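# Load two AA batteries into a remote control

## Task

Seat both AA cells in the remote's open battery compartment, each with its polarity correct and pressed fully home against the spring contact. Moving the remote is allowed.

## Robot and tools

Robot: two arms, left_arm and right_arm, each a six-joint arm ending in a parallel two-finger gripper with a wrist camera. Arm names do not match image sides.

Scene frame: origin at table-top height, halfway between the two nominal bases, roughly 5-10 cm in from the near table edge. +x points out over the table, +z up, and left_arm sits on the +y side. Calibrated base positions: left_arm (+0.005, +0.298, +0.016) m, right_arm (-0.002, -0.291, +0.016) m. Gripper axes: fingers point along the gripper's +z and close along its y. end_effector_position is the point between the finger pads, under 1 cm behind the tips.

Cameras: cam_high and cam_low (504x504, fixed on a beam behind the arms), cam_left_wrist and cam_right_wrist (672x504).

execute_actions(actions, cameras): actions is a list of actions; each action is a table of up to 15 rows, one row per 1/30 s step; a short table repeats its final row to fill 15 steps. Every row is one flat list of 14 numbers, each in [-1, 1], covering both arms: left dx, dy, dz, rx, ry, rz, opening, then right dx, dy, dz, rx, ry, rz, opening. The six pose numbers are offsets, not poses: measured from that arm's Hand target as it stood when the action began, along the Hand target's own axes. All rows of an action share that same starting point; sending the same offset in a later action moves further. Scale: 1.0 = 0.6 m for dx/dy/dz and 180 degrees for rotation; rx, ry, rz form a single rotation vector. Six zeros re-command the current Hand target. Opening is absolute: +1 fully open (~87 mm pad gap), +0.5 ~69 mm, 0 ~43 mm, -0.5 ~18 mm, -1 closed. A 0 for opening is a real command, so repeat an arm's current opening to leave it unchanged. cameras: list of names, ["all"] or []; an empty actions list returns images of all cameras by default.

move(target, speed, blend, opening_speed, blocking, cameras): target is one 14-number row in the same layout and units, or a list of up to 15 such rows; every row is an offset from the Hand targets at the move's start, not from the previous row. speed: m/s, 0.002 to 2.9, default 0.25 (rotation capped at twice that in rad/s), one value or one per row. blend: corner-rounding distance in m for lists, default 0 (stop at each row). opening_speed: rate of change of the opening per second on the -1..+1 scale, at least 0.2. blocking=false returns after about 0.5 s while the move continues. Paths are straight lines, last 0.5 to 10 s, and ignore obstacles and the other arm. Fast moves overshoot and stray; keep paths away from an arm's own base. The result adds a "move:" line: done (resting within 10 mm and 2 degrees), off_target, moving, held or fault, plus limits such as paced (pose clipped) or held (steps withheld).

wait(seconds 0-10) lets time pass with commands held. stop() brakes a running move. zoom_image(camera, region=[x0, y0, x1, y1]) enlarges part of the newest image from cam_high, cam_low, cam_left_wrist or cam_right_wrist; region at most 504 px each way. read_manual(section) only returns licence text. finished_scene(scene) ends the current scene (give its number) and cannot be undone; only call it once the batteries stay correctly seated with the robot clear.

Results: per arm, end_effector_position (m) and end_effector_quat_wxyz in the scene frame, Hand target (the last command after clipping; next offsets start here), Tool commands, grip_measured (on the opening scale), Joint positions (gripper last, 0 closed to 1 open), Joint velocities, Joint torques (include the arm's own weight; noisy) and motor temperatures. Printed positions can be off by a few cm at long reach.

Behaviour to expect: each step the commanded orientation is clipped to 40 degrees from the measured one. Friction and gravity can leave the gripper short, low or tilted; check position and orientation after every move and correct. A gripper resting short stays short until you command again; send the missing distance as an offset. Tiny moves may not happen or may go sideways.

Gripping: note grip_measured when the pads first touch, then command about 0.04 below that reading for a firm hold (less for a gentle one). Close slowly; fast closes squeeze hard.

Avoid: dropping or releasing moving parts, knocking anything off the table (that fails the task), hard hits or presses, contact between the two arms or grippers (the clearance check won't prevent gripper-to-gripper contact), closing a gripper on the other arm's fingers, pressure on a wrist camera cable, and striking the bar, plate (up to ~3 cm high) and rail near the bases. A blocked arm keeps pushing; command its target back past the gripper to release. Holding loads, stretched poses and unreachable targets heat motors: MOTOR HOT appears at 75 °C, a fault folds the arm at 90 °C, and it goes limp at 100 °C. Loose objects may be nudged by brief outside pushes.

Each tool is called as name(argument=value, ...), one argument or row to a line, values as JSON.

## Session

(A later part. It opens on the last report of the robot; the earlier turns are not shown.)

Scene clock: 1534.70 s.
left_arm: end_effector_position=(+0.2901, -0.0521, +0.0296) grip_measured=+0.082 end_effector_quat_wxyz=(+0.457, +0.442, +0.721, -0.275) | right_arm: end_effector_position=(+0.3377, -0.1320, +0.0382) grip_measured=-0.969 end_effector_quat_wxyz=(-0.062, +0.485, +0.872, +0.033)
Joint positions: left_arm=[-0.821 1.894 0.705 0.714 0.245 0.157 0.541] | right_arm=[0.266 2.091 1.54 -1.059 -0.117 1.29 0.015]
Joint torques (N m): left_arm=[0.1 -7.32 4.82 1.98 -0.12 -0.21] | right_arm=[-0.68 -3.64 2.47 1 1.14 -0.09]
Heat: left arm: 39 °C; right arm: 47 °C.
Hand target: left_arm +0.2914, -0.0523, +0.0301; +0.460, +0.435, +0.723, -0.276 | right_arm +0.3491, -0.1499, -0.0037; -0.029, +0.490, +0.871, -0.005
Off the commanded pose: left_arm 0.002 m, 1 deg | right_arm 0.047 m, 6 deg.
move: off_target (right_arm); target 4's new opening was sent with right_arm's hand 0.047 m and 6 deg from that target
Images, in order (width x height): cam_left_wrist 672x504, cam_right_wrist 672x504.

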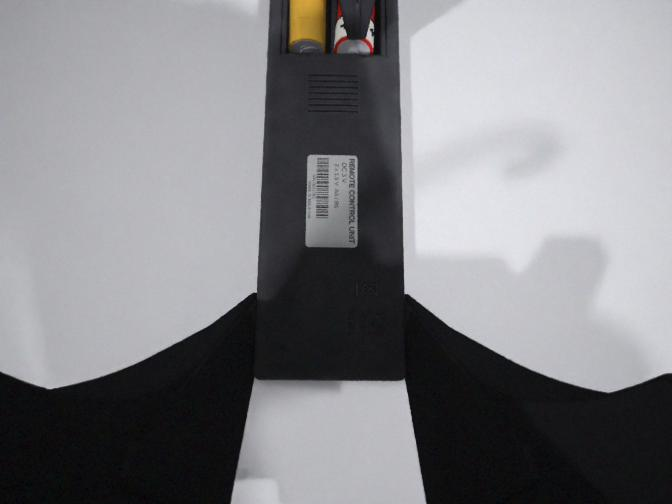

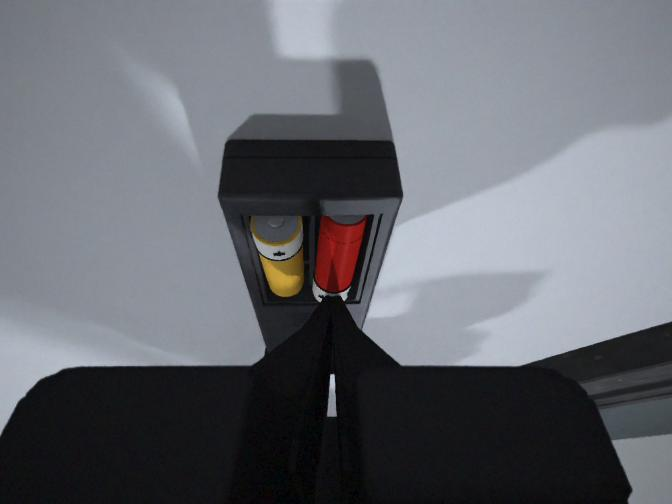

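move(
  target=[
    [0,0,0,0,0,0,-0.1,0.03,0,-0.1,0,0,0,-1],
    [0,0,0,0,0,0,-0.1,-0.1,-0.02,-0.2,0,0,0,-1],
  ],
  speed=0.15,
  cameras=["all"],
)

zoom_image(
  camera="cam_right_wrist",
  region=[230, 50, 430, 250],
)

zoom_image(
  camera="cam_left_wrist",
  region=[270, 0, 420, 80],
)

zoom_image(
  camera="cam_low",
  region=[190, 265, 290, 315],
)

Scene clock: 1553.03 s.
left_arm: end_effector_position=(+0.2900, -0.0521, +0.0296) grip_measured=+0.082 end_effector_quat_wxyz=(+0.457, +0.442, +0.721, -0.275) | right_arm: end_effector_position=(+0.3729, -0.2086, +0.1097) grip_measured=-0.970 end_effector_quat_wxyz=(-0.037, +0.495, +0.868, -0.002)
Joint positions: left_arm=[-0.821 1.894 0.705 0.714 0.245 0.156 0.541] | right_arm=[0.099 2.131 1.912 -1.408 -0.024 1.146 0.015]
Joint torques (N m): left_arm=[0.08 -7.39 4.79 1.98 -0.11 -0.21] | right_arm=[0.62 -8.69 9.26 0.05 0.37 -0.17]
Motor temperatures (°C): left_arm=[25 39 32 37 23 22 26] | right_arm=[23 45 34 24 26 22 24]
Heat: left arm: 39 °C; right arm: 45 °C.
Hand target: left_arm +0.2914, -0.0523, +0.0301; +0.460, +0.435, +0.723, -0.276 | right_arm +0.3767, -0.2097, +0.1139; -0.029, +0.490, +0.871, -0.005
Off the commanded pose: left_arm 0.002 m, 1 deg | right_arm 0.006 m, 1 deg.
move: done

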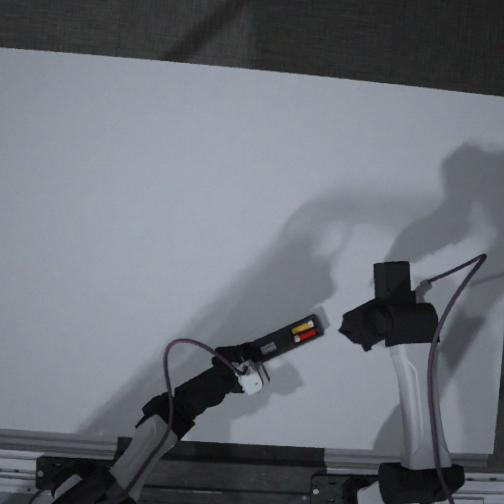

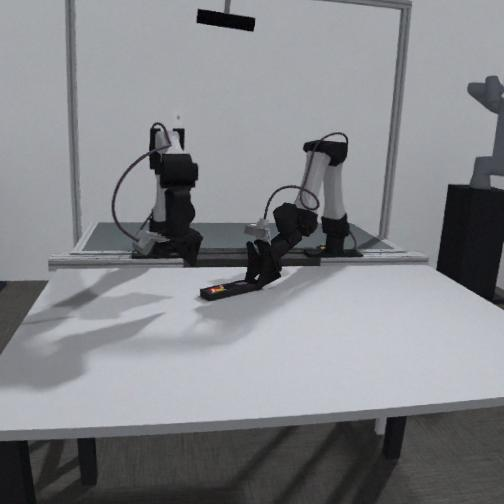

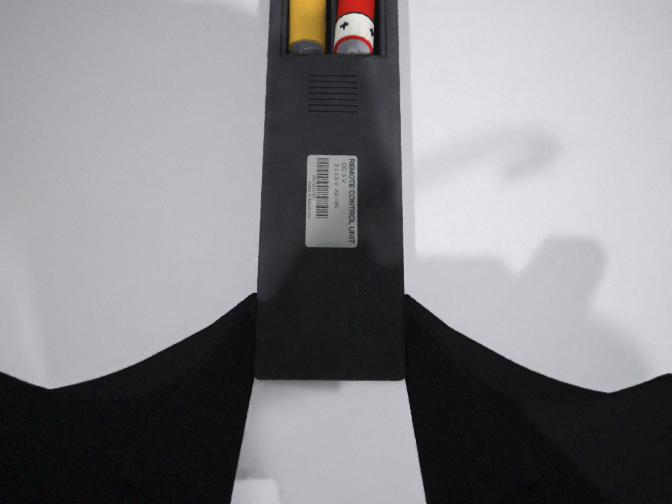

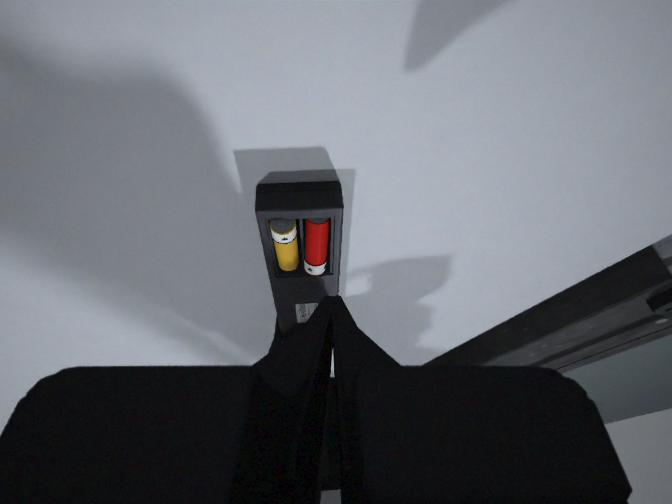

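Scaled by 2.520.

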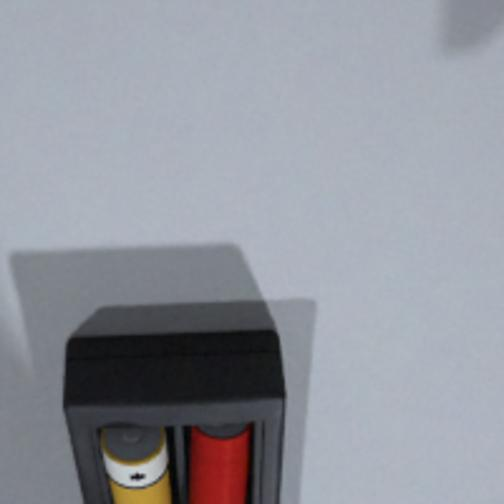

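Scaled by 3.360.

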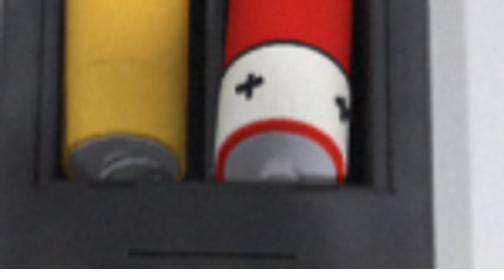

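Scaled by 5.040.

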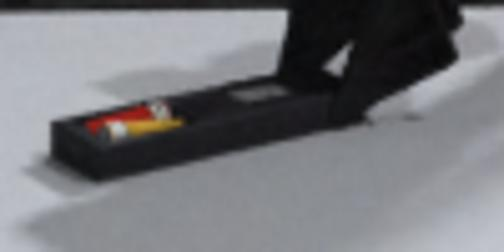

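zoom_image(
  camera="cam_right_wrist",
  region=[250, 180, 350, 285],
)

zoom_image(
  camera="cam_high",
  region=[270, 300, 340, 360],
)

Scaled by 4.800.

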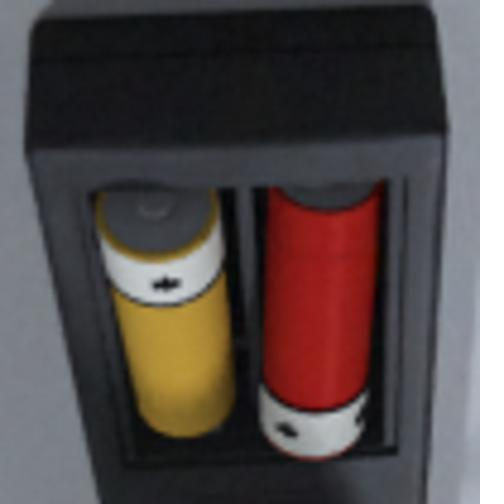

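Scaled by 7.200.

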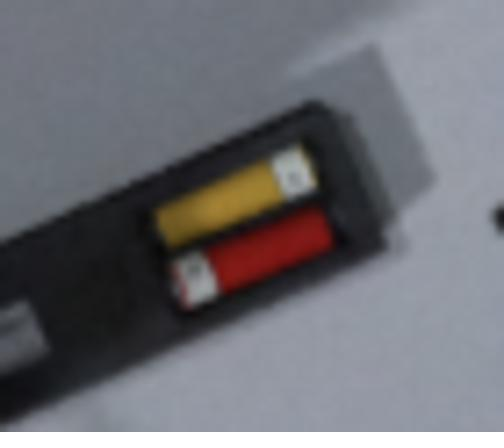

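move(
  target=[0,0,0,0,0,0,-0.1,0.122,0.019,0.098,0,0,0,-1],
  speed=0.12,
  cameras=["cam_right_wrist"],
)

zoom_image(
  camera="cam_right_wrist",
  region=[230, 150, 430, 350],
)

Scene clock: 1607.70 s.
left_arm: end_effector_position=(+0.2900, -0.0521, +0.0296) grip_measured=+0.082 end_effector_quat_wxyz=(+0.457, +0.442, +0.721, -0.275) | right_arm: end_effector_position=(+0.3409, -0.1411, +0.0466) grip_measured=-0.970 end_effector_quat_wxyz=(-0.048, +0.485, +0.873, -0.020)
Joint positions: left_arm=[-0.821 1.894 0.705 0.714 0.245 0.156 0.541] | right_arm=[0.283 2.131 1.652 -1.183 -0.024 1.306 0.015]
Joint torques (N m): left_arm=[0.1 -7.38 4.81 1.98 -0.11 -0.2] | right_arm=[0.49 -12.42 4.88 0.18 0.28 0.06]
Motor temperatures (°C): left_arm=[25 39 32 36 23 22 26] | right_arm=[23 47 39 23 25 22 24]
Heat: left arm: 39 °C; right arm: 47 °C.
Hand target: left_arm +0.2914, -0.0523, +0.0301; +0.460, +0.435, +0.723, -0.276 | right_arm +0.3452, -0.1401, +0.0581; -0.029, +0.490, +0.871, -0.005
Off the commanded pose: left_arm 0.002 m, 1 deg | right_arm 0.012 m, 3 deg.
move: off_target (right_arm)
Images, in order (width x height): cam_right_wrist 672x504.

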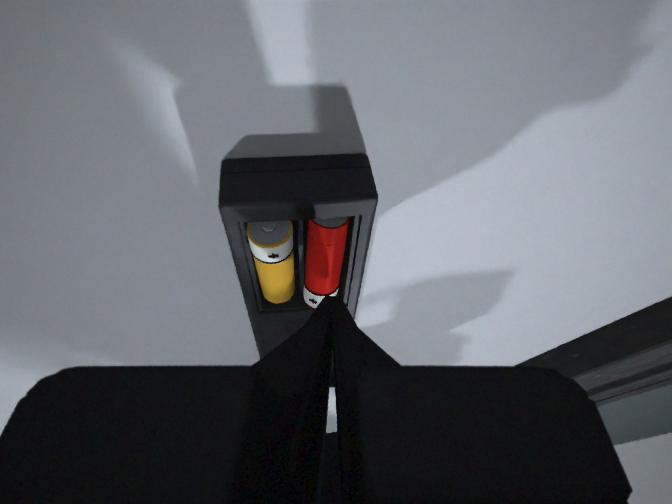

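Scaled by 2.520.

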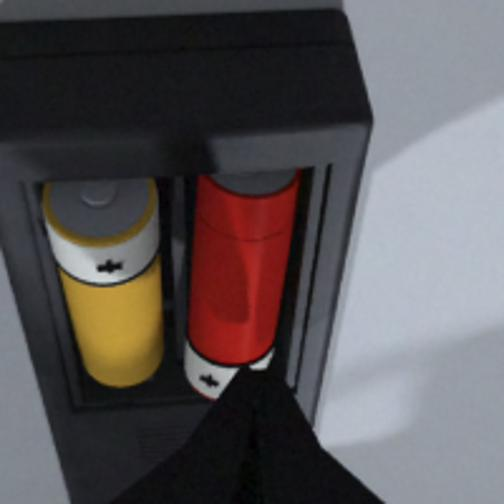

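move(
  target=[
    [0,0,0,0,0,0,-0.1,-0.010,0.012,0,0,0,0,-1],
    [0,0,0,0,0,0,-0.1,-0.012,0.008,0.085,0,0,0,-1],
  ],
  speed=0.05,
  cameras=["cam_right_wrist","cam_left_wrist"],
)

zoom_image(
  camera="cam_right_wrist",
  region=[230, 150, 430, 350],
)

zoom_image(
  camera="cam_left_wrist",
  region=[270, 0, 420, 80],
)

Scene clock: 1616.57 s.
left_arm: end_effector_position=(+0.2901, -0.0521, +0.0296) grip_measured=+0.082 end_effector_quat_wxyz=(+0.457, +0.442, +0.721, -0.275) | right_arm: end_effector_position=(+0.3472, -0.1412, +0.0370) grip_measured=-0.970 end_effector_quat_wxyz=(-0.039, +0.492, +0.870, +0.007)
Joint positions: left_arm=[-0.821 1.894 0.705 0.714 0.244 0.156 0.541] | right_arm=[0.267 2.113 1.585 -1.085 -0.048 1.306 0.015]
Joint torques (N m): left_arm=[0.09 -7.36 4.86 1.98 -0.1 -0.2] | right_arm=[0.88 -5.46 1.72 0.95 0.53 -0.07]
Heat: left arm: 39 °C; right arm: 49 °C.
Hand target: left_arm +0.2914, -0.0523, +0.0301; +0.460, +0.435, +0.723, -0.276 | right_arm +0.3503, -0.1428, +0.0067; -0.029, +0.490, +0.871, -0.005
Off the commanded pose: left_arm 0.001 m, 1 deg | right_arm 0.031 m, 2 deg.
move: off_target (right_arm)
Images, in order (width x height): cam_left_wrist 672x504, cam_right_wrist 672x504.

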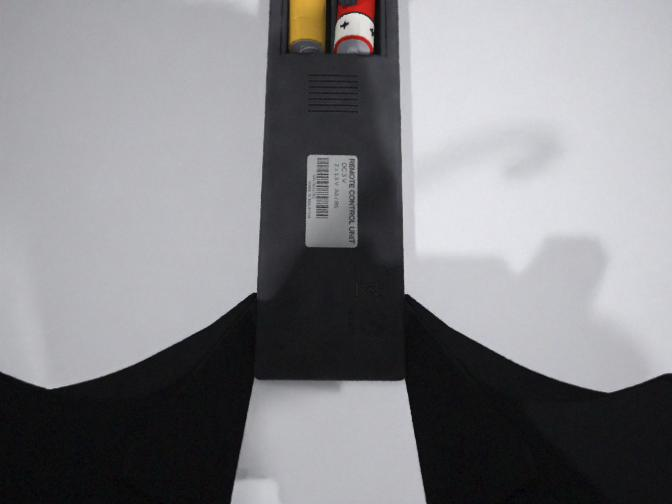

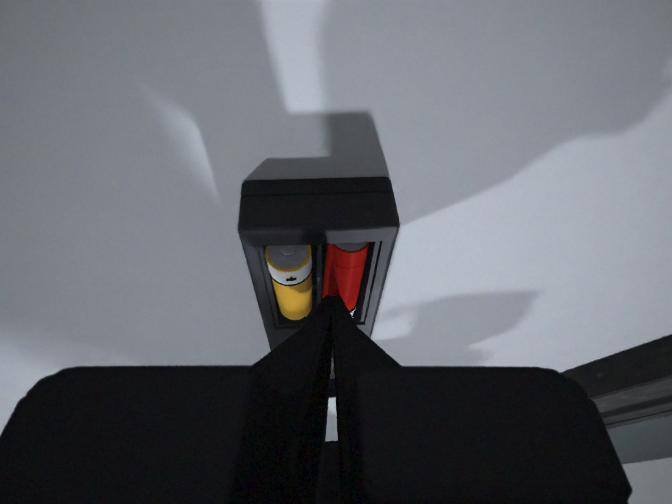

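Scaled by 2.520.

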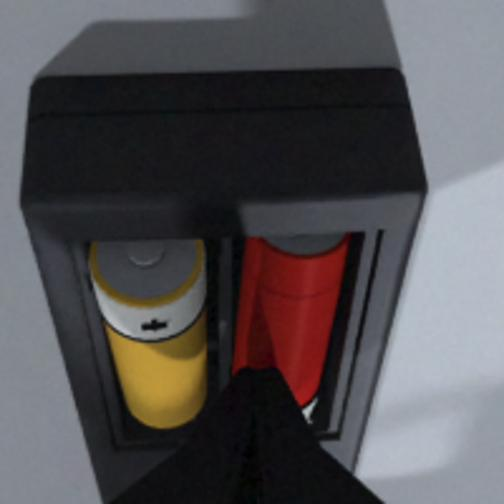

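Scaled by 3.360.

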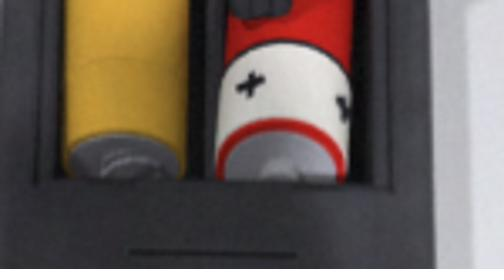

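move(
  target=[
    [0,0,0,0,0,0,-0.1,0,0.002,-0.075,0,0,0,-1],
    [0,0,0,0,0,0,-0.1,-0.042,-0.006,-0.075,0,0,0,-1],
    [0,0,0,0,0,0,-0.1,-0.042,-0.006,-0.01,0,0,0,-1],
  ],
  speed=0.06,
  cameras=["cam_right_wrist","cam_left_wrist"],
)

zoom_image(
  camera="cam_right_wrist",
  region=[230, 180, 430, 380],
)

zoom_image(
  camera="cam_left_wrist",
  region=[270, 0, 420, 80],
)

Scene clock: 1628.43 s.
left_arm: end_effector_position=(+0.2902, -0.0520, +0.0296) grip_measured=+0.082 end_effector_quat_wxyz=(+0.457, +0.442, +0.721, -0.275) | right_arm: end_effector_position=(+0.3591, -0.1655, +0.0349) grip_measured=-0.970 end_effector_quat_wxyz=(-0.035, +0.493, +0.869, +0.002)
Joint positions: left_arm=[-0.821 1.894 0.705 0.714 0.244 0.157 0.541] | right_arm=[0.205 2.137 1.618 -1.098 -0.034 1.247 0.015]
Joint torques (N m): left_arm=[0.12 -7.39 4.82 1.98 -0.11 -0.19] | right_arm=[0.77 -6.68 2.17 0.82 0.4 -0.07]
Heat: left arm: 39 °C; right arm: 48 °C.
Hand target: left_arm +0.2915, -0.0523, +0.0301; +0.460, +0.435, +0.723, -0.276 | right_arm +0.3606, -0.1663, +0.0117; -0.029, +0.490, +0.871, -0.005
Off the commanded pose: left_arm 0.001 m, 1 deg | right_arm 0.023 m, 1 deg.
move: off_target (right_arm)
Images, in order (width x height): cam_left_wrist 672x504, cam_right_wrist 672x504.

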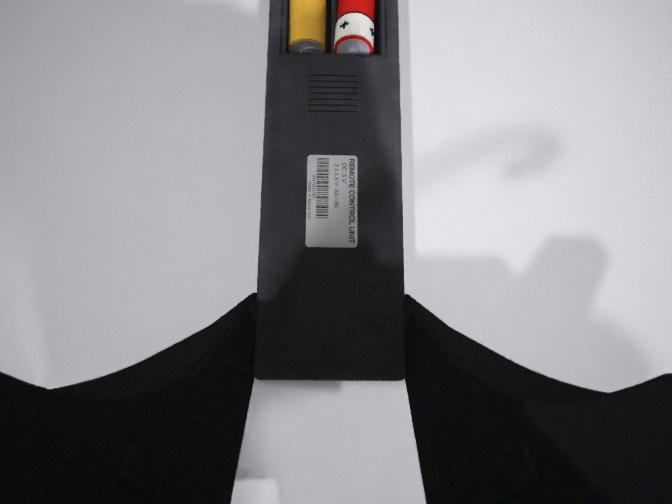

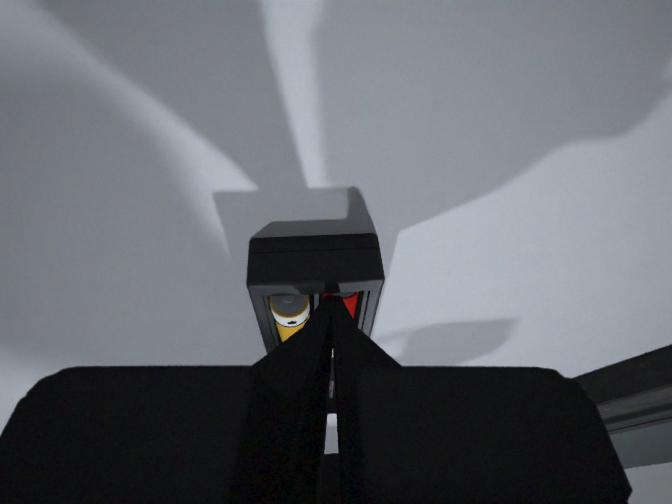

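Scaled by 2.520.

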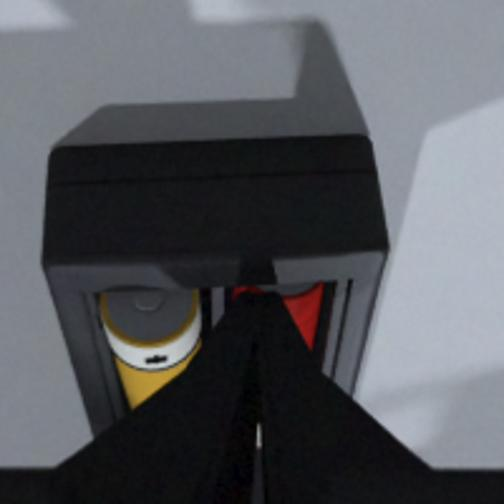

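Scaled by 3.360.

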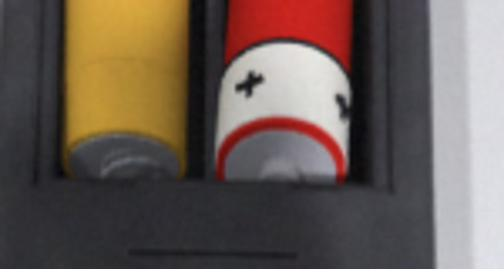

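move(
  target=[
    [0,0,0,0,0,0,-0.1,0,0.002,-0.08,0,0,0,-1],
    [0,0,0,0,0,0,-0.1,0.08,0.010,-0.08,0,0,0,-1],
    [0,0,0,0,0,0,-0.1,0.08,0.008,0.015,0,0,0,-1],
  ],
  speed=0.06,
  cameras=["cam_right_wrist","cam_left_wrist"],
)

zoom_image(
  camera="cam_right_wrist",
  region=[230, 180, 430, 380],
)

zoom_image(
  camera="cam_left_wrist",
  region=[270, 0, 420, 80],
)

Scene clock: 1654.33 s.
left_arm: end_effector_position=(+0.2902, -0.0520, +0.0296) grip_measured=+0.082 end_effector_quat_wxyz=(+0.457, +0.442, +0.721, -0.275) | right_arm: end_effector_position=(+0.3360, -0.1250, +0.0388) grip_measured=-0.970 end_effector_quat_wxyz=(-0.035, +0.488, +0.872, +0.004)
Joint positions: left_arm=[-0.821 1.894 0.705 0.714 0.244 0.156 0.541] | right_arm=[0.32 2.088 1.555 -1.075 -0.04 1.349 0.015]
Joint torques (N m): left_arm=[0.1 -7.36 4.81 1.98 -0.11 -0.2] | right_arm=[1.22 -4.55 1.5 1.03 0.41 0.07]
Heat: left arm: 39 °C; right arm: 46 °C.
Hand target: left_arm +0.2915, -0.0523, +0.0301; +0.460, +0.435, +0.723, -0.276 | right_arm +0.3393, -0.1227, +0.0047; -0.029, +0.490, +0.871, -0.005
Off the commanded pose: left_arm 0.001 m, 1 deg | right_arm 0.034 m, 1 deg.
move: off_target (right_arm)
Images, in order (width x height): cam_left_wrist 672x504, cam_right_wrist 672x504.

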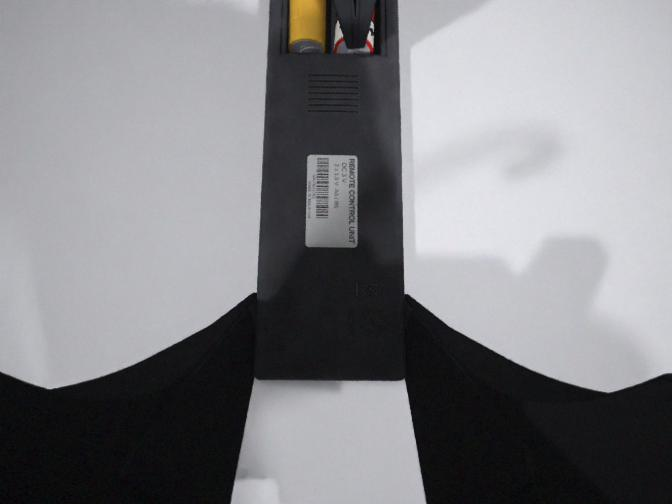

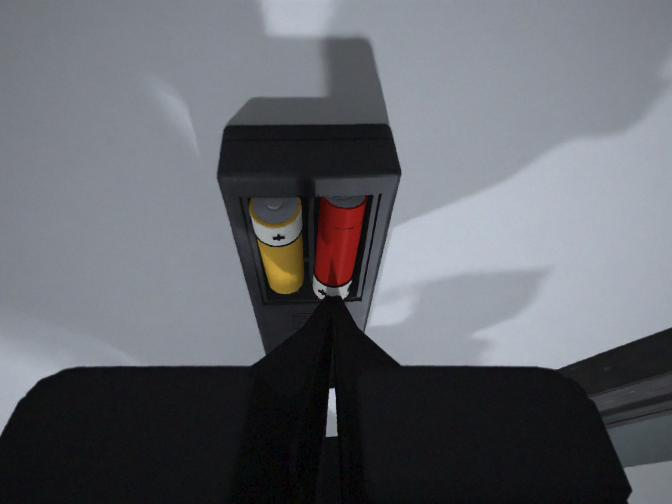

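Scaled by 2.520.

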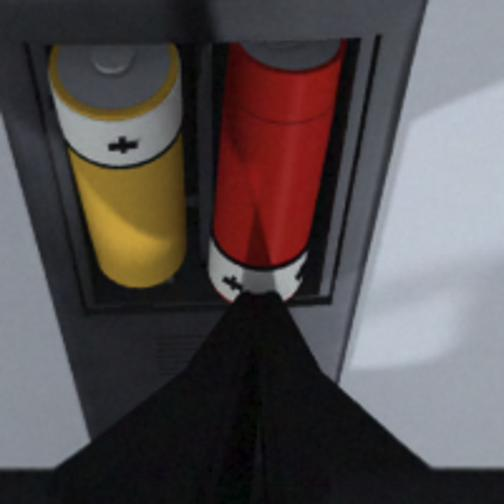

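Scaled by 3.360.

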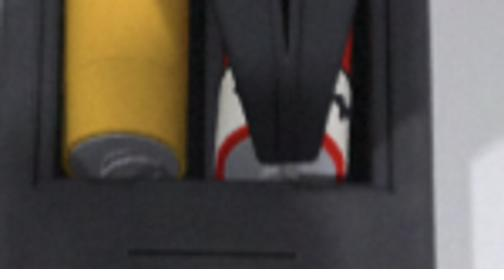

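move(
  target=[0,0,0,0,0,0,-0.1,-0.09,0,0.02,0,0,0,-1],
  speed=0.1,
  cameras=["cam_right_wrist","cam_left_wrist"],
)

zoom_image(
  camera="cam_right_wrist",
  region=[230, 180, 430, 380],
)

zoom_image(
  camera="cam_left_wrist",
  region=[270, 0, 420, 80],
)

Scene clock: 1668.43 s.
left_arm: end_effector_position=(+0.2902, -0.0520, +0.0296) grip_measured=+0.082 end_effector_quat_wxyz=(+0.457, +0.442, +0.721, -0.275) | right_arm: end_effector_position=(+0.3388, -0.1314, +0.0374) grip_measured=-0.970 end_effector_quat_wxyz=(-0.107, +0.481, +0.868, +0.054)
Joint positions: left_arm=[-0.821 1.894 0.705 0.714 0.244 0.156 0.541] | right_arm=[0.228 2.139 1.581 -1.095 -0.208 1.241 0.015]
Joint torques (N m): left_arm=[0.08 -7.36 4.81 1.99 -0.11 -0.19] | right_arm=[-2.54 -3.85 5 1.01 1.94 -0.18]
Heat: left arm: 39 °C; right arm: 45 °C.
Hand target: left_arm +0.2915, -0.0523, +0.0301; +0.460, +0.435, +0.723, -0.276 | right_arm +0.3666, -0.1685, -0.0098; -0.029, +0.490, +0.871, -0.005
Off the commanded pose: left_arm 0.001 m, 1 deg | right_arm 0.066 m, 11 deg.
move: off_target (right_arm)
Images, in order (width x height): cam_left_wrist 672x504, cam_right_wrist 672x504.

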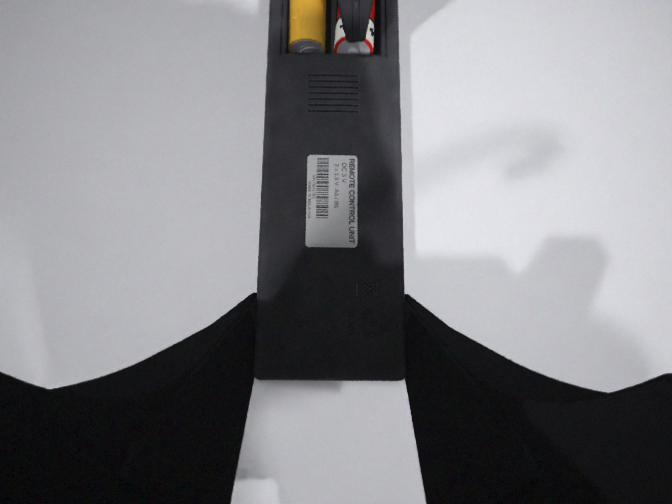

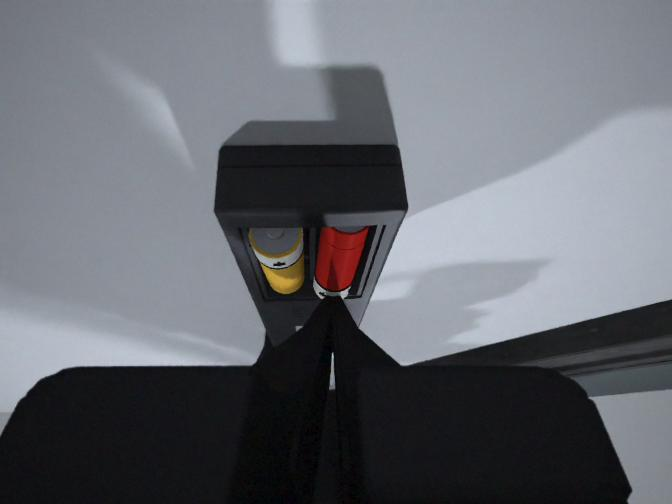

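Scaled by 2.520.

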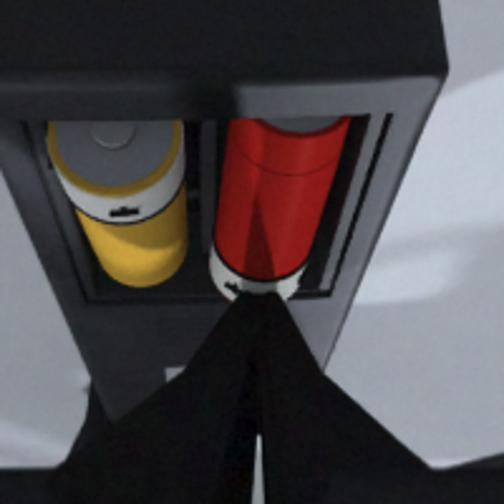

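Scaled by 3.360.

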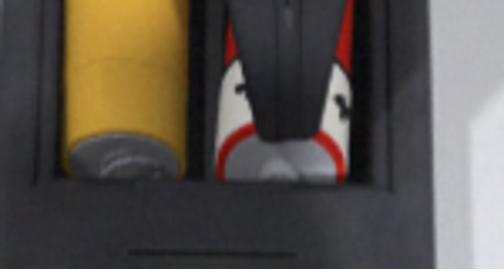

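move(
  target=[
    [0,0,0,0,0,0,-0.1,0.05,0,-0.1,0,0,0,-1],
    [0,0,0,0,0,0,-0.1,0.086,0.018,-0.1,0,0,0,-1],
  ],
  speed=0.1,
  cameras=["cam_right_wrist"],
)

zoom_image(
  camera="cam_right_wrist",
  region=[230, 150, 430, 350],
)

Scene clock: 1703.60 s.
left_arm: end_effector_position=(+0.2903, -0.0519, +0.0295) grip_measured=+0.082 end_effector_quat_wxyz=(+0.457, +0.442, +0.722, -0.274) | right_arm: end_effector_position=(+0.3457, -0.1198, +0.0475) grip_measured=-0.970 end_effector_quat_wxyz=(-0.039, +0.484, +0.874, -0.004)
Joint positions: left_arm=[-0.821 1.894 0.705 0.714 0.243 0.156 0.541] | right_arm=[0.327 2.139 1.669 -1.157 -0.035 1.348 0.015]
Joint torques (N m): left_arm=[0.09 -7.39 4.75 1.98 -0.1 -0.2] | right_arm=[0.35 -8.81 8.94 0.02 0.37 0.05]
Motor temperatures (°C): left_arm=[25 39 32 36 23 22 26] | right_arm=[23 43 35 25 30 22 23]
Heat: left arm: 39 °C; right arm: 43 °C.
Hand target: left_arm +0.2915, -0.0523, +0.0301; +0.460, +0.435, +0.723, -0.276 | right_arm +0.3524, -0.1200, +0.0520; -0.029, +0.490, +0.871, -0.005
Off the commanded pose: left_arm 0.001 m, 1 deg | right_arm 0.008 m, 1 deg.
move: done
Images, in order (width x height): cam_right_wrist 672x504.

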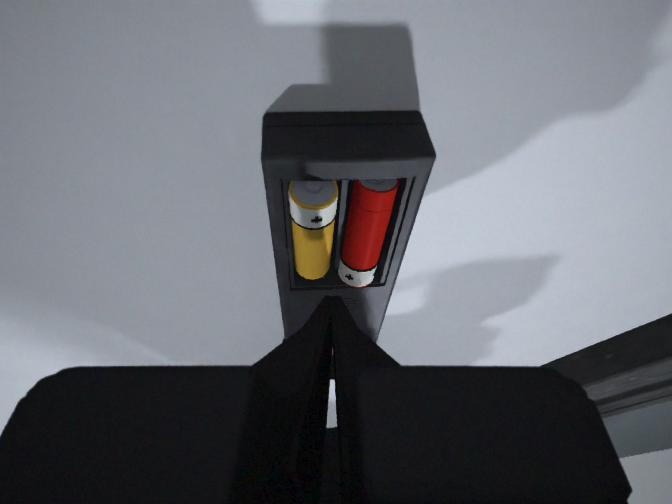

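Scaled by 2.520.

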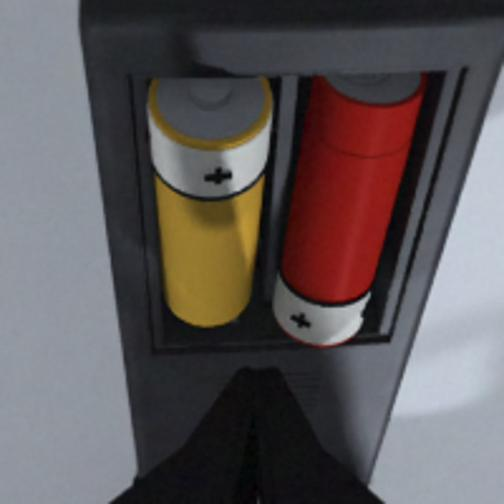

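move(
  target=[
    [0,0,0,0,0,0,-0.1,-0.008,0.003,0.034,0,0,0,-1],
    [0,0,0,0,0,0,-0.1,-0.008,-0.06,0.030,0,0,0,-1],
  ],
  speed=0.06,
  cameras=["cam_right_wrist","cam_left_wrist"],
)

zoom_image(
  camera="cam_right_wrist",
  region=[230, 150, 430, 350],
)

zoom_image(
  camera="cam_left_wrist",
  region=[270, 0, 420, 80],
)

Scene clock: 1715.57 s.
left_arm: end_effector_position=(+0.2864, -0.0546, +0.0300) grip_measured=+0.082 end_effector_quat_wxyz=(+0.454, +0.447, +0.718, -0.282) | right_arm: end_effector_position=(+0.3378, -0.1295, +0.0363) grip_measured=-0.970 end_effector_quat_wxyz=(-0.023, +0.494, +0.869, +0.022)
Joint positions: left_arm=[-0.824 1.894 0.705 0.714 0.261 0.156 0.541] | right_arm=[0.304 2.051 1.489 -1.005 -0.046 1.349 0.015]
Joint torques (N m): left_arm=[0.43 -7.36 4.81 1.99 -0.3 -0.2] | right_arm=[-0.46 -9.95 3.36 -0.11 0.48 -0.29]
Heat: left arm: 39 °C; right arm: 45 °C.
Hand target: left_arm +0.2915, -0.0523, +0.0301; +0.460, +0.435, +0.723, -0.276 | right_arm +0.3231, -0.1425, +0.0351; -0.029, +0.490, +0.871, -0.005
Off the commanded pose: left_arm 0.006 m, 2 deg | right_arm 0.020 m, 3 deg.
move: off_target (right_arm)
Images, in order (width x height): cam_left_wrist 672x504, cam_right_wrist 672x504.

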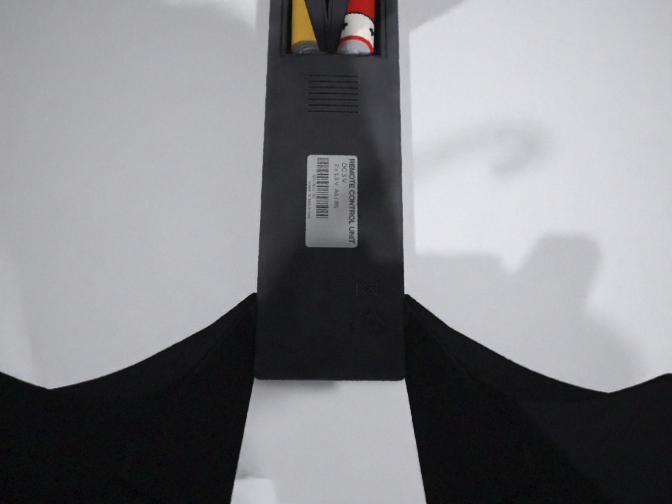

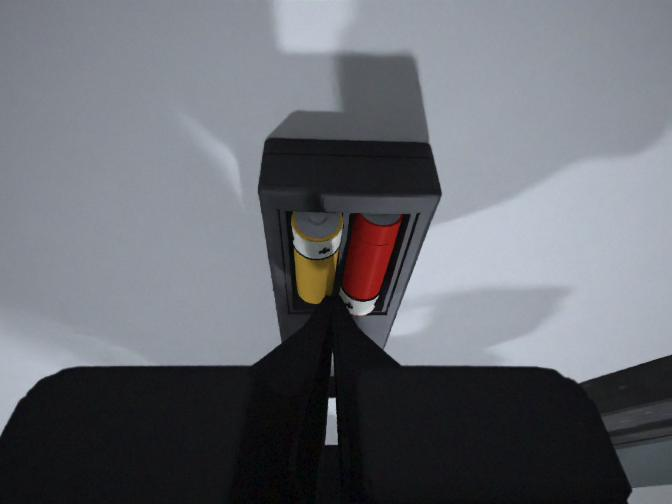

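Scaled by 2.520.

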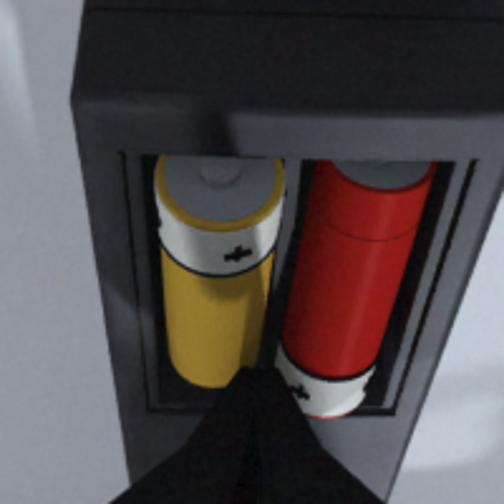

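Scaled by 3.360.

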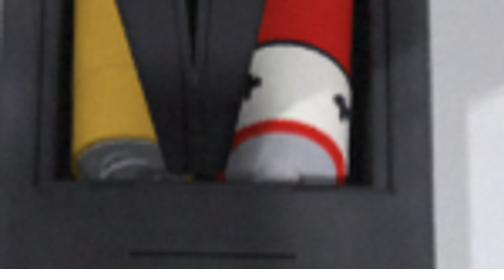

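move(
  target=[
    [0,0,0,0,0,0,-0.1,0,0.05,-0.08,0,0,0,-1],
    [0,0,0,0,0,0,-0.1,-0.05,0.075,-0.085,0,0,0,-1],
  ],
  speed=0.1,
  cameras=["cam_right_wrist","cam_left_wrist"],
)

zoom_image(
  camera="cam_right_wrist",
  region=[230, 150, 430, 350],
)

zoom_image(
  camera="cam_left_wrist",
  region=[270, 0, 420, 80],
)

Scene clock: 1731.53 s.
left_arm: end_effector_position=(+0.2873, -0.0541, +0.0299) grip_measured=+0.082 end_effector_quat_wxyz=(+0.455, +0.445, +0.719, -0.280) | right_arm: end_effector_position=(+0.3755, -0.1455, +0.0794) grip_measured=-0.970 end_effector_quat_wxyz=(-0.038, +0.495, +0.868, -0.003)
Joint positions: left_arm=[-0.824 1.894 0.705 0.714 0.256 0.156 0.541] | right_arm=[0.247 2.199 1.896 -1.322 -0.031 1.293 0.015]
Joint torques (N m): left_arm=[0.4 -7.36 4.78 1.99 -0.24 -0.19] | right_arm=[0.53 -9.02 9.28 0.04 0.37 -0.15]
Motor temperatures (°C): left_arm=[25 39 32 36 23 22 26] | right_arm=[23 48 35 24 27 22 23]
Heat: left arm: 39 °C; right arm: 48 °C.
Hand target: left_arm +0.2915, -0.0523, +0.0301; +0.460, +0.435, +0.723, -0.276 | right_arm +0.3799, -0.1456, +0.0831; -0.029, +0.490, +0.871, -0.005
Off the commanded pose: left_arm 0.005 m, 2 deg | right_arm 0.006 m, 1 deg.
move: done
Images, in order (width x height): cam_left_wrist 672x504, cam_right_wrist 672x504.

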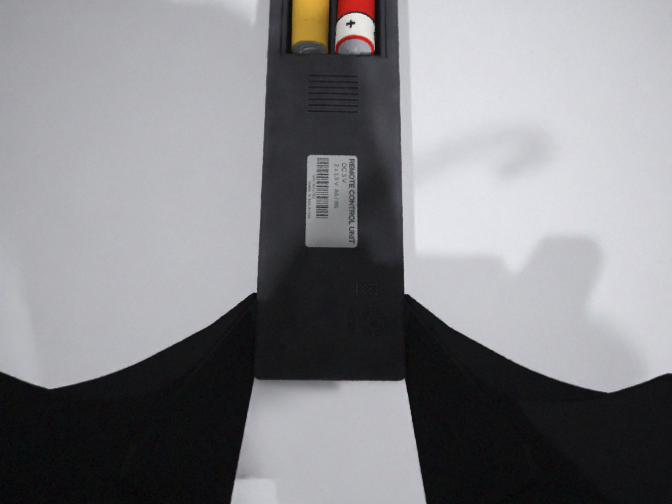

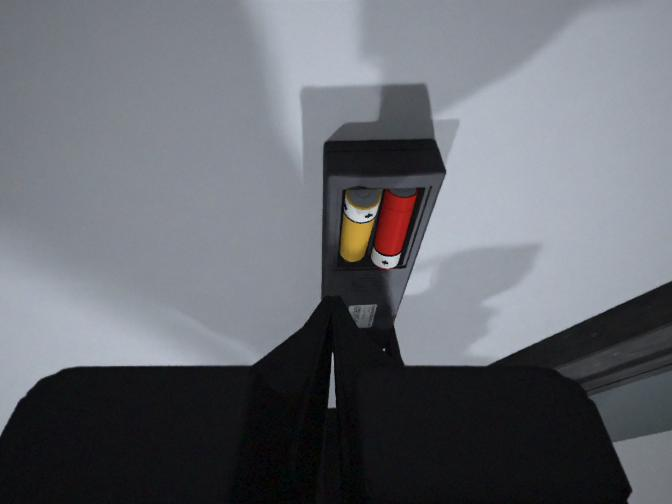

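Scaled by 2.520.

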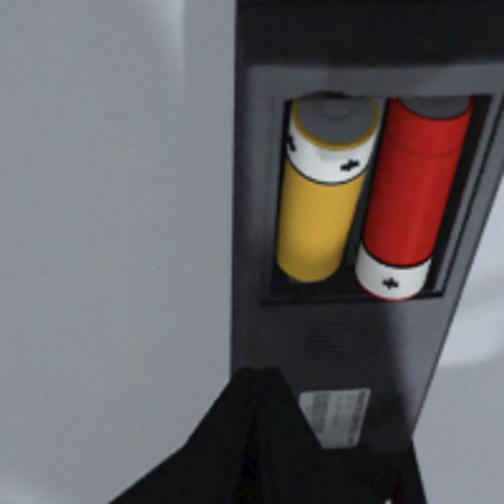

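Scaled by 3.360.

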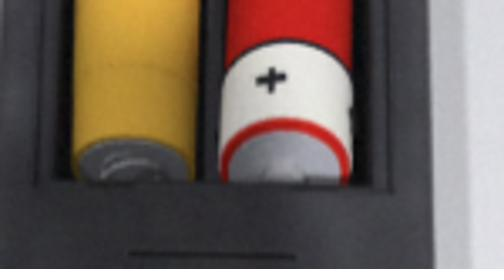

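move(
  target=[
    [0,0,0,0,0,0,-0.1,0.004,-0.032,0.03,0,0,0,-1],
    [0,0,0,0,0,0,-0.1,0.004,-0.030,0.125,0,0,0,-1],
  ],
  speed=0.08,
  cameras=["cam_right_wrist","cam_left_wrist"],
)

zoom_image(
  camera="cam_right_wrist",
  region=[230, 180, 430, 380],
)

zoom_image(
  camera="cam_left_wrist",
  region=[270, 0, 420, 80],
)

Scene clock: 1740.53 s.
left_arm: end_effector_position=(+0.2881, -0.0536, +0.0298) grip_measured=+0.082 end_effector_quat_wxyz=(+0.456, +0.446, +0.719, -0.278) | right_arm: end_effector_position=(+0.3516, -0.1513, +0.0346) grip_measured=-0.970 end_effector_quat_wxyz=(-0.046, +0.493, +0.869, -0.003)
Joint positions: left_arm=[-0.824 1.894 0.705 0.714 0.252 0.159 0.541] | right_arm=[0.241 2.145 1.625 -1.118 -0.042 1.282 0.015]
Joint torques (N m): left_arm=[0.4 -7.41 4.81 1.99 -0.19 -0.23] | right_arm=[0.77 -6.46 2.22 0.98 0.48 -0.09]
Heat: left arm: 39 °C; right arm: 48 °C.
Hand target: left_arm +0.2915, -0.0523, +0.0301; +0.460, +0.435, +0.723, -0.276 | right_arm +0.3592, -0.1515, +0.0090; -0.029, +0.490, +0.871, -0.005
Off the commanded pose: left_arm 0.004 m, 1 deg | right_arm 0.027 m, 2 deg.
move: off_target (right_arm)
Images, in order (width x height): cam_left_wrist 672x504, cam_right_wrist 672x504.

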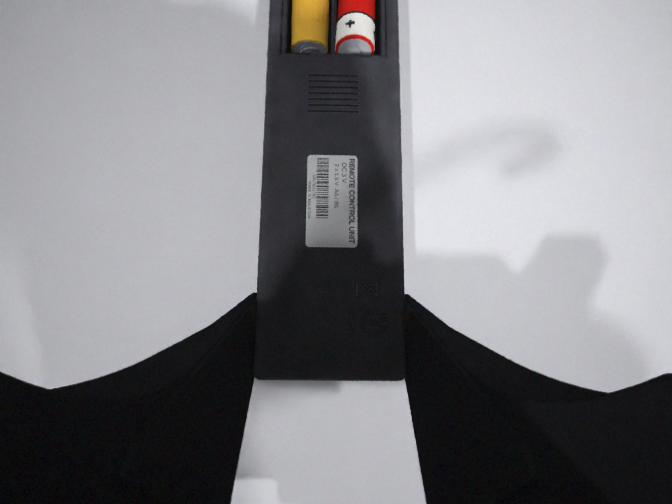

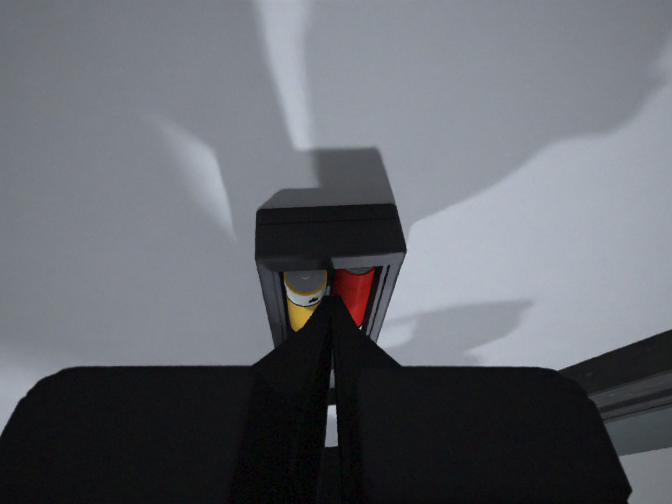

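Scaled by 2.520.

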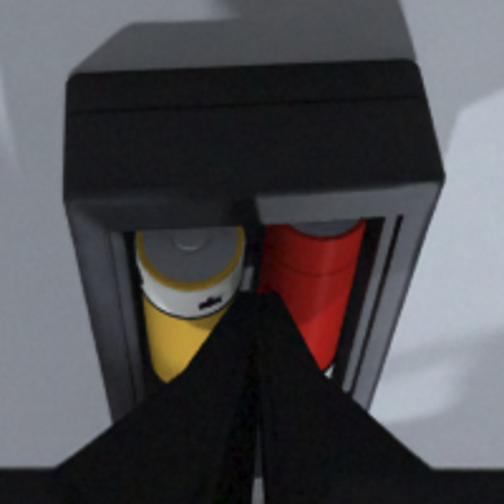

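Scaled by 3.360.

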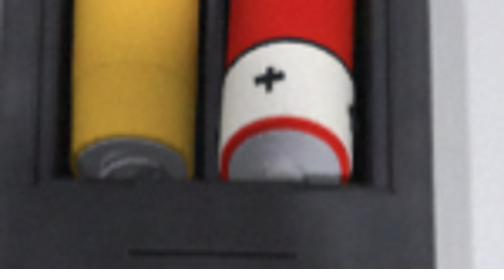

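move(
  target=[
    [0,0,0,0,0,0,-0.1,0,0.0,-0.085,0,0,0,-1],
    [0,0,0,0,0,0,-0.1,0,0.018,-0.085,0,0,0,-1],
  ],
  speed=0.08,
  cameras=["cam_right_wrist"],
)

zoom_image(
  camera="cam_right_wrist",
  region=[230, 150, 430, 350],
)

Scene clock: 1749.93 s.
left_arm: end_effector_position=(+0.2880, -0.0536, +0.0298) grip_measured=+0.082 end_effector_quat_wxyz=(+0.455, +0.444, +0.719, -0.279) | right_arm: end_effector_position=(+0.3666, -0.1482, +0.0562) grip_measured=-0.970 end_effector_quat_wxyz=(-0.038, +0.491, +0.870, -0.002)
Joint positions: left_arm=[-0.824 1.894 0.705 0.714 0.252 0.156 0.541] | right_arm=[0.244 2.171 1.758 -1.211 -0.033 1.282 0.015]
Joint torques (N m): left_arm=[0.38 -7.38 4.79 1.99 -0.19 -0.2] | right_arm=[1.02 -8.84 9.03 -0.01 0.38 -0.03]
Heat: left arm: 39 °C; right arm: 47 °C.
Hand target: left_arm +0.2915, -0.0522, +0.0301; +0.460, +0.435, +0.723, -0.276 | right_arm +0.3713, -0.1468, +0.0596; -0.029, +0.490, +0.871, -0.005
Off the commanded pose: left_arm 0.004 m, 1 deg | right_arm 0.006 m, 1 deg.
move: done
Images, in order (width x height): cam_right_wrist 672x504.

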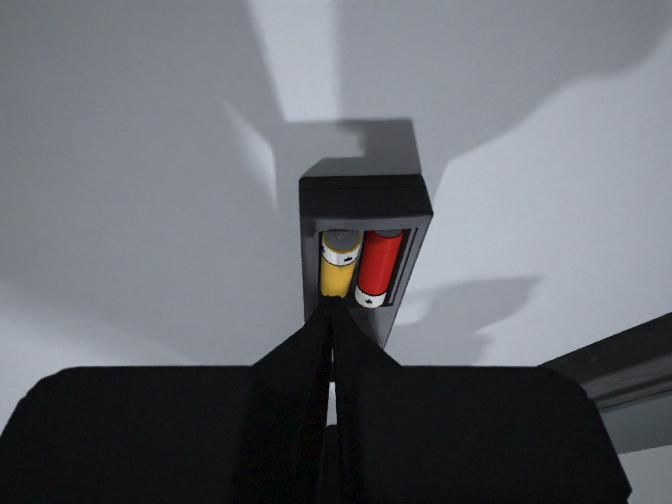

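Scaled by 2.520.

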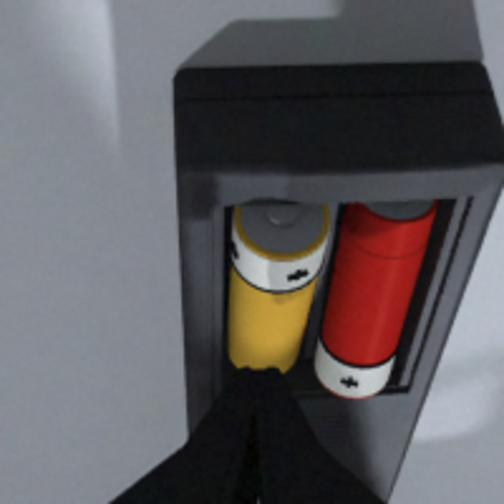

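move(
  target=[0,0,0,0,0,0,-0.1,-0.004,0.004,0.09,0,0,0,-1],
  speed=0.05,
  cameras=["cam_right_wrist","cam_left_wrist"],
)

zoom_image(
  camera="cam_right_wrist",
  region=[230, 180, 430, 380],
)

zoom_image(
  camera="cam_left_wrist",
  region=[270, 0, 420, 80],
)

Scene clock: 1760.53 s.
left_arm: end_effector_position=(+0.2880, -0.0536, +0.0298) grip_measured=+0.082 end_effector_quat_wxyz=(+0.455, +0.444, +0.719, -0.279) | right_arm: end_effector_position=(+0.3710, -0.1463, +0.0371) grip_measured=-0.970 end_effector_quat_wxyz=(-0.030, +0.491, +0.870, +0.008)
Joint positions: left_arm=[-0.824 1.894 0.705 0.714 0.252 0.156 0.541] | right_arm=[0.244 2.182 1.7 -1.117 -0.036 1.282 0.015]
Joint torques (N m): left_arm=[0.35 -7.35 4.78 1.98 -0.2 -0.19] | right_arm=[0.81 -5.78 1.72 0.88 0.41 -0.06]
Heat: left arm: 39 °C; right arm: 46 °C.
Hand target: left_arm +0.2915, -0.0523, +0.0301; +0.460, +0.435, +0.723, -0.276 | right_arm +0.3715, -0.1466, +0.0054; -0.029, +0.490, +0.871, -0.005
Off the commanded pose: left_arm 0.004 m, 1 deg | right_arm 0.032 m, 1 deg.
move: off_target (right_arm)
Images, in order (width x height): cam_left_wrist 672x504, cam_right_wrist 672x504.

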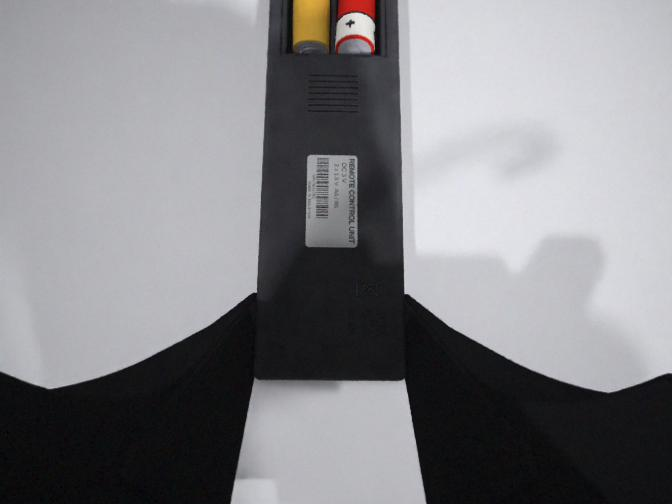

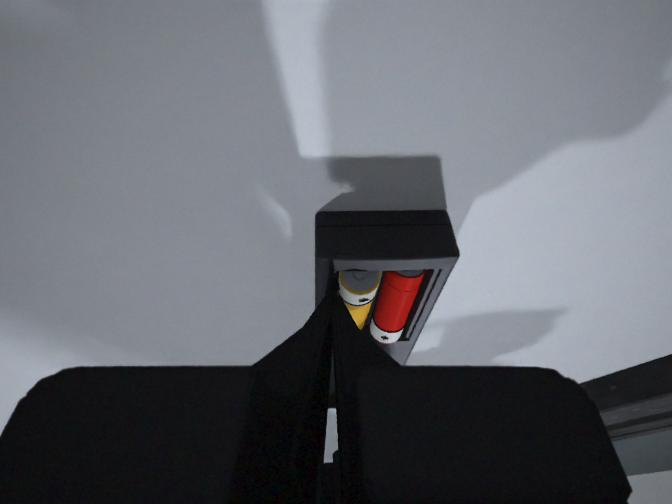

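Scaled by 2.520.

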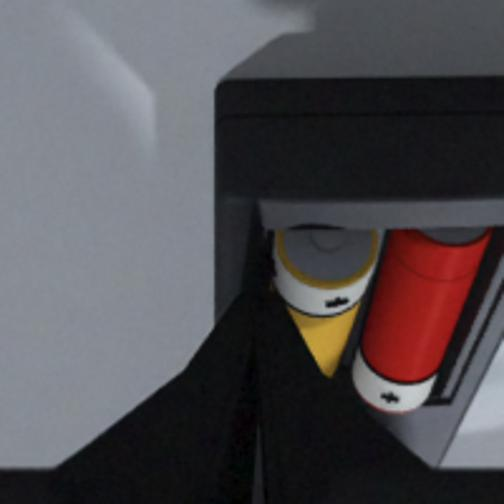

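Scaled by 3.360.

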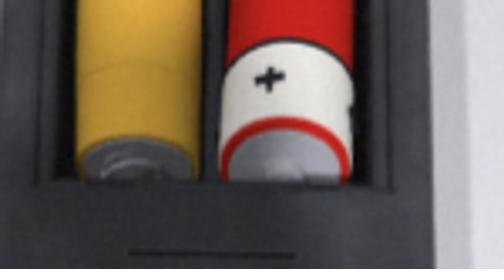

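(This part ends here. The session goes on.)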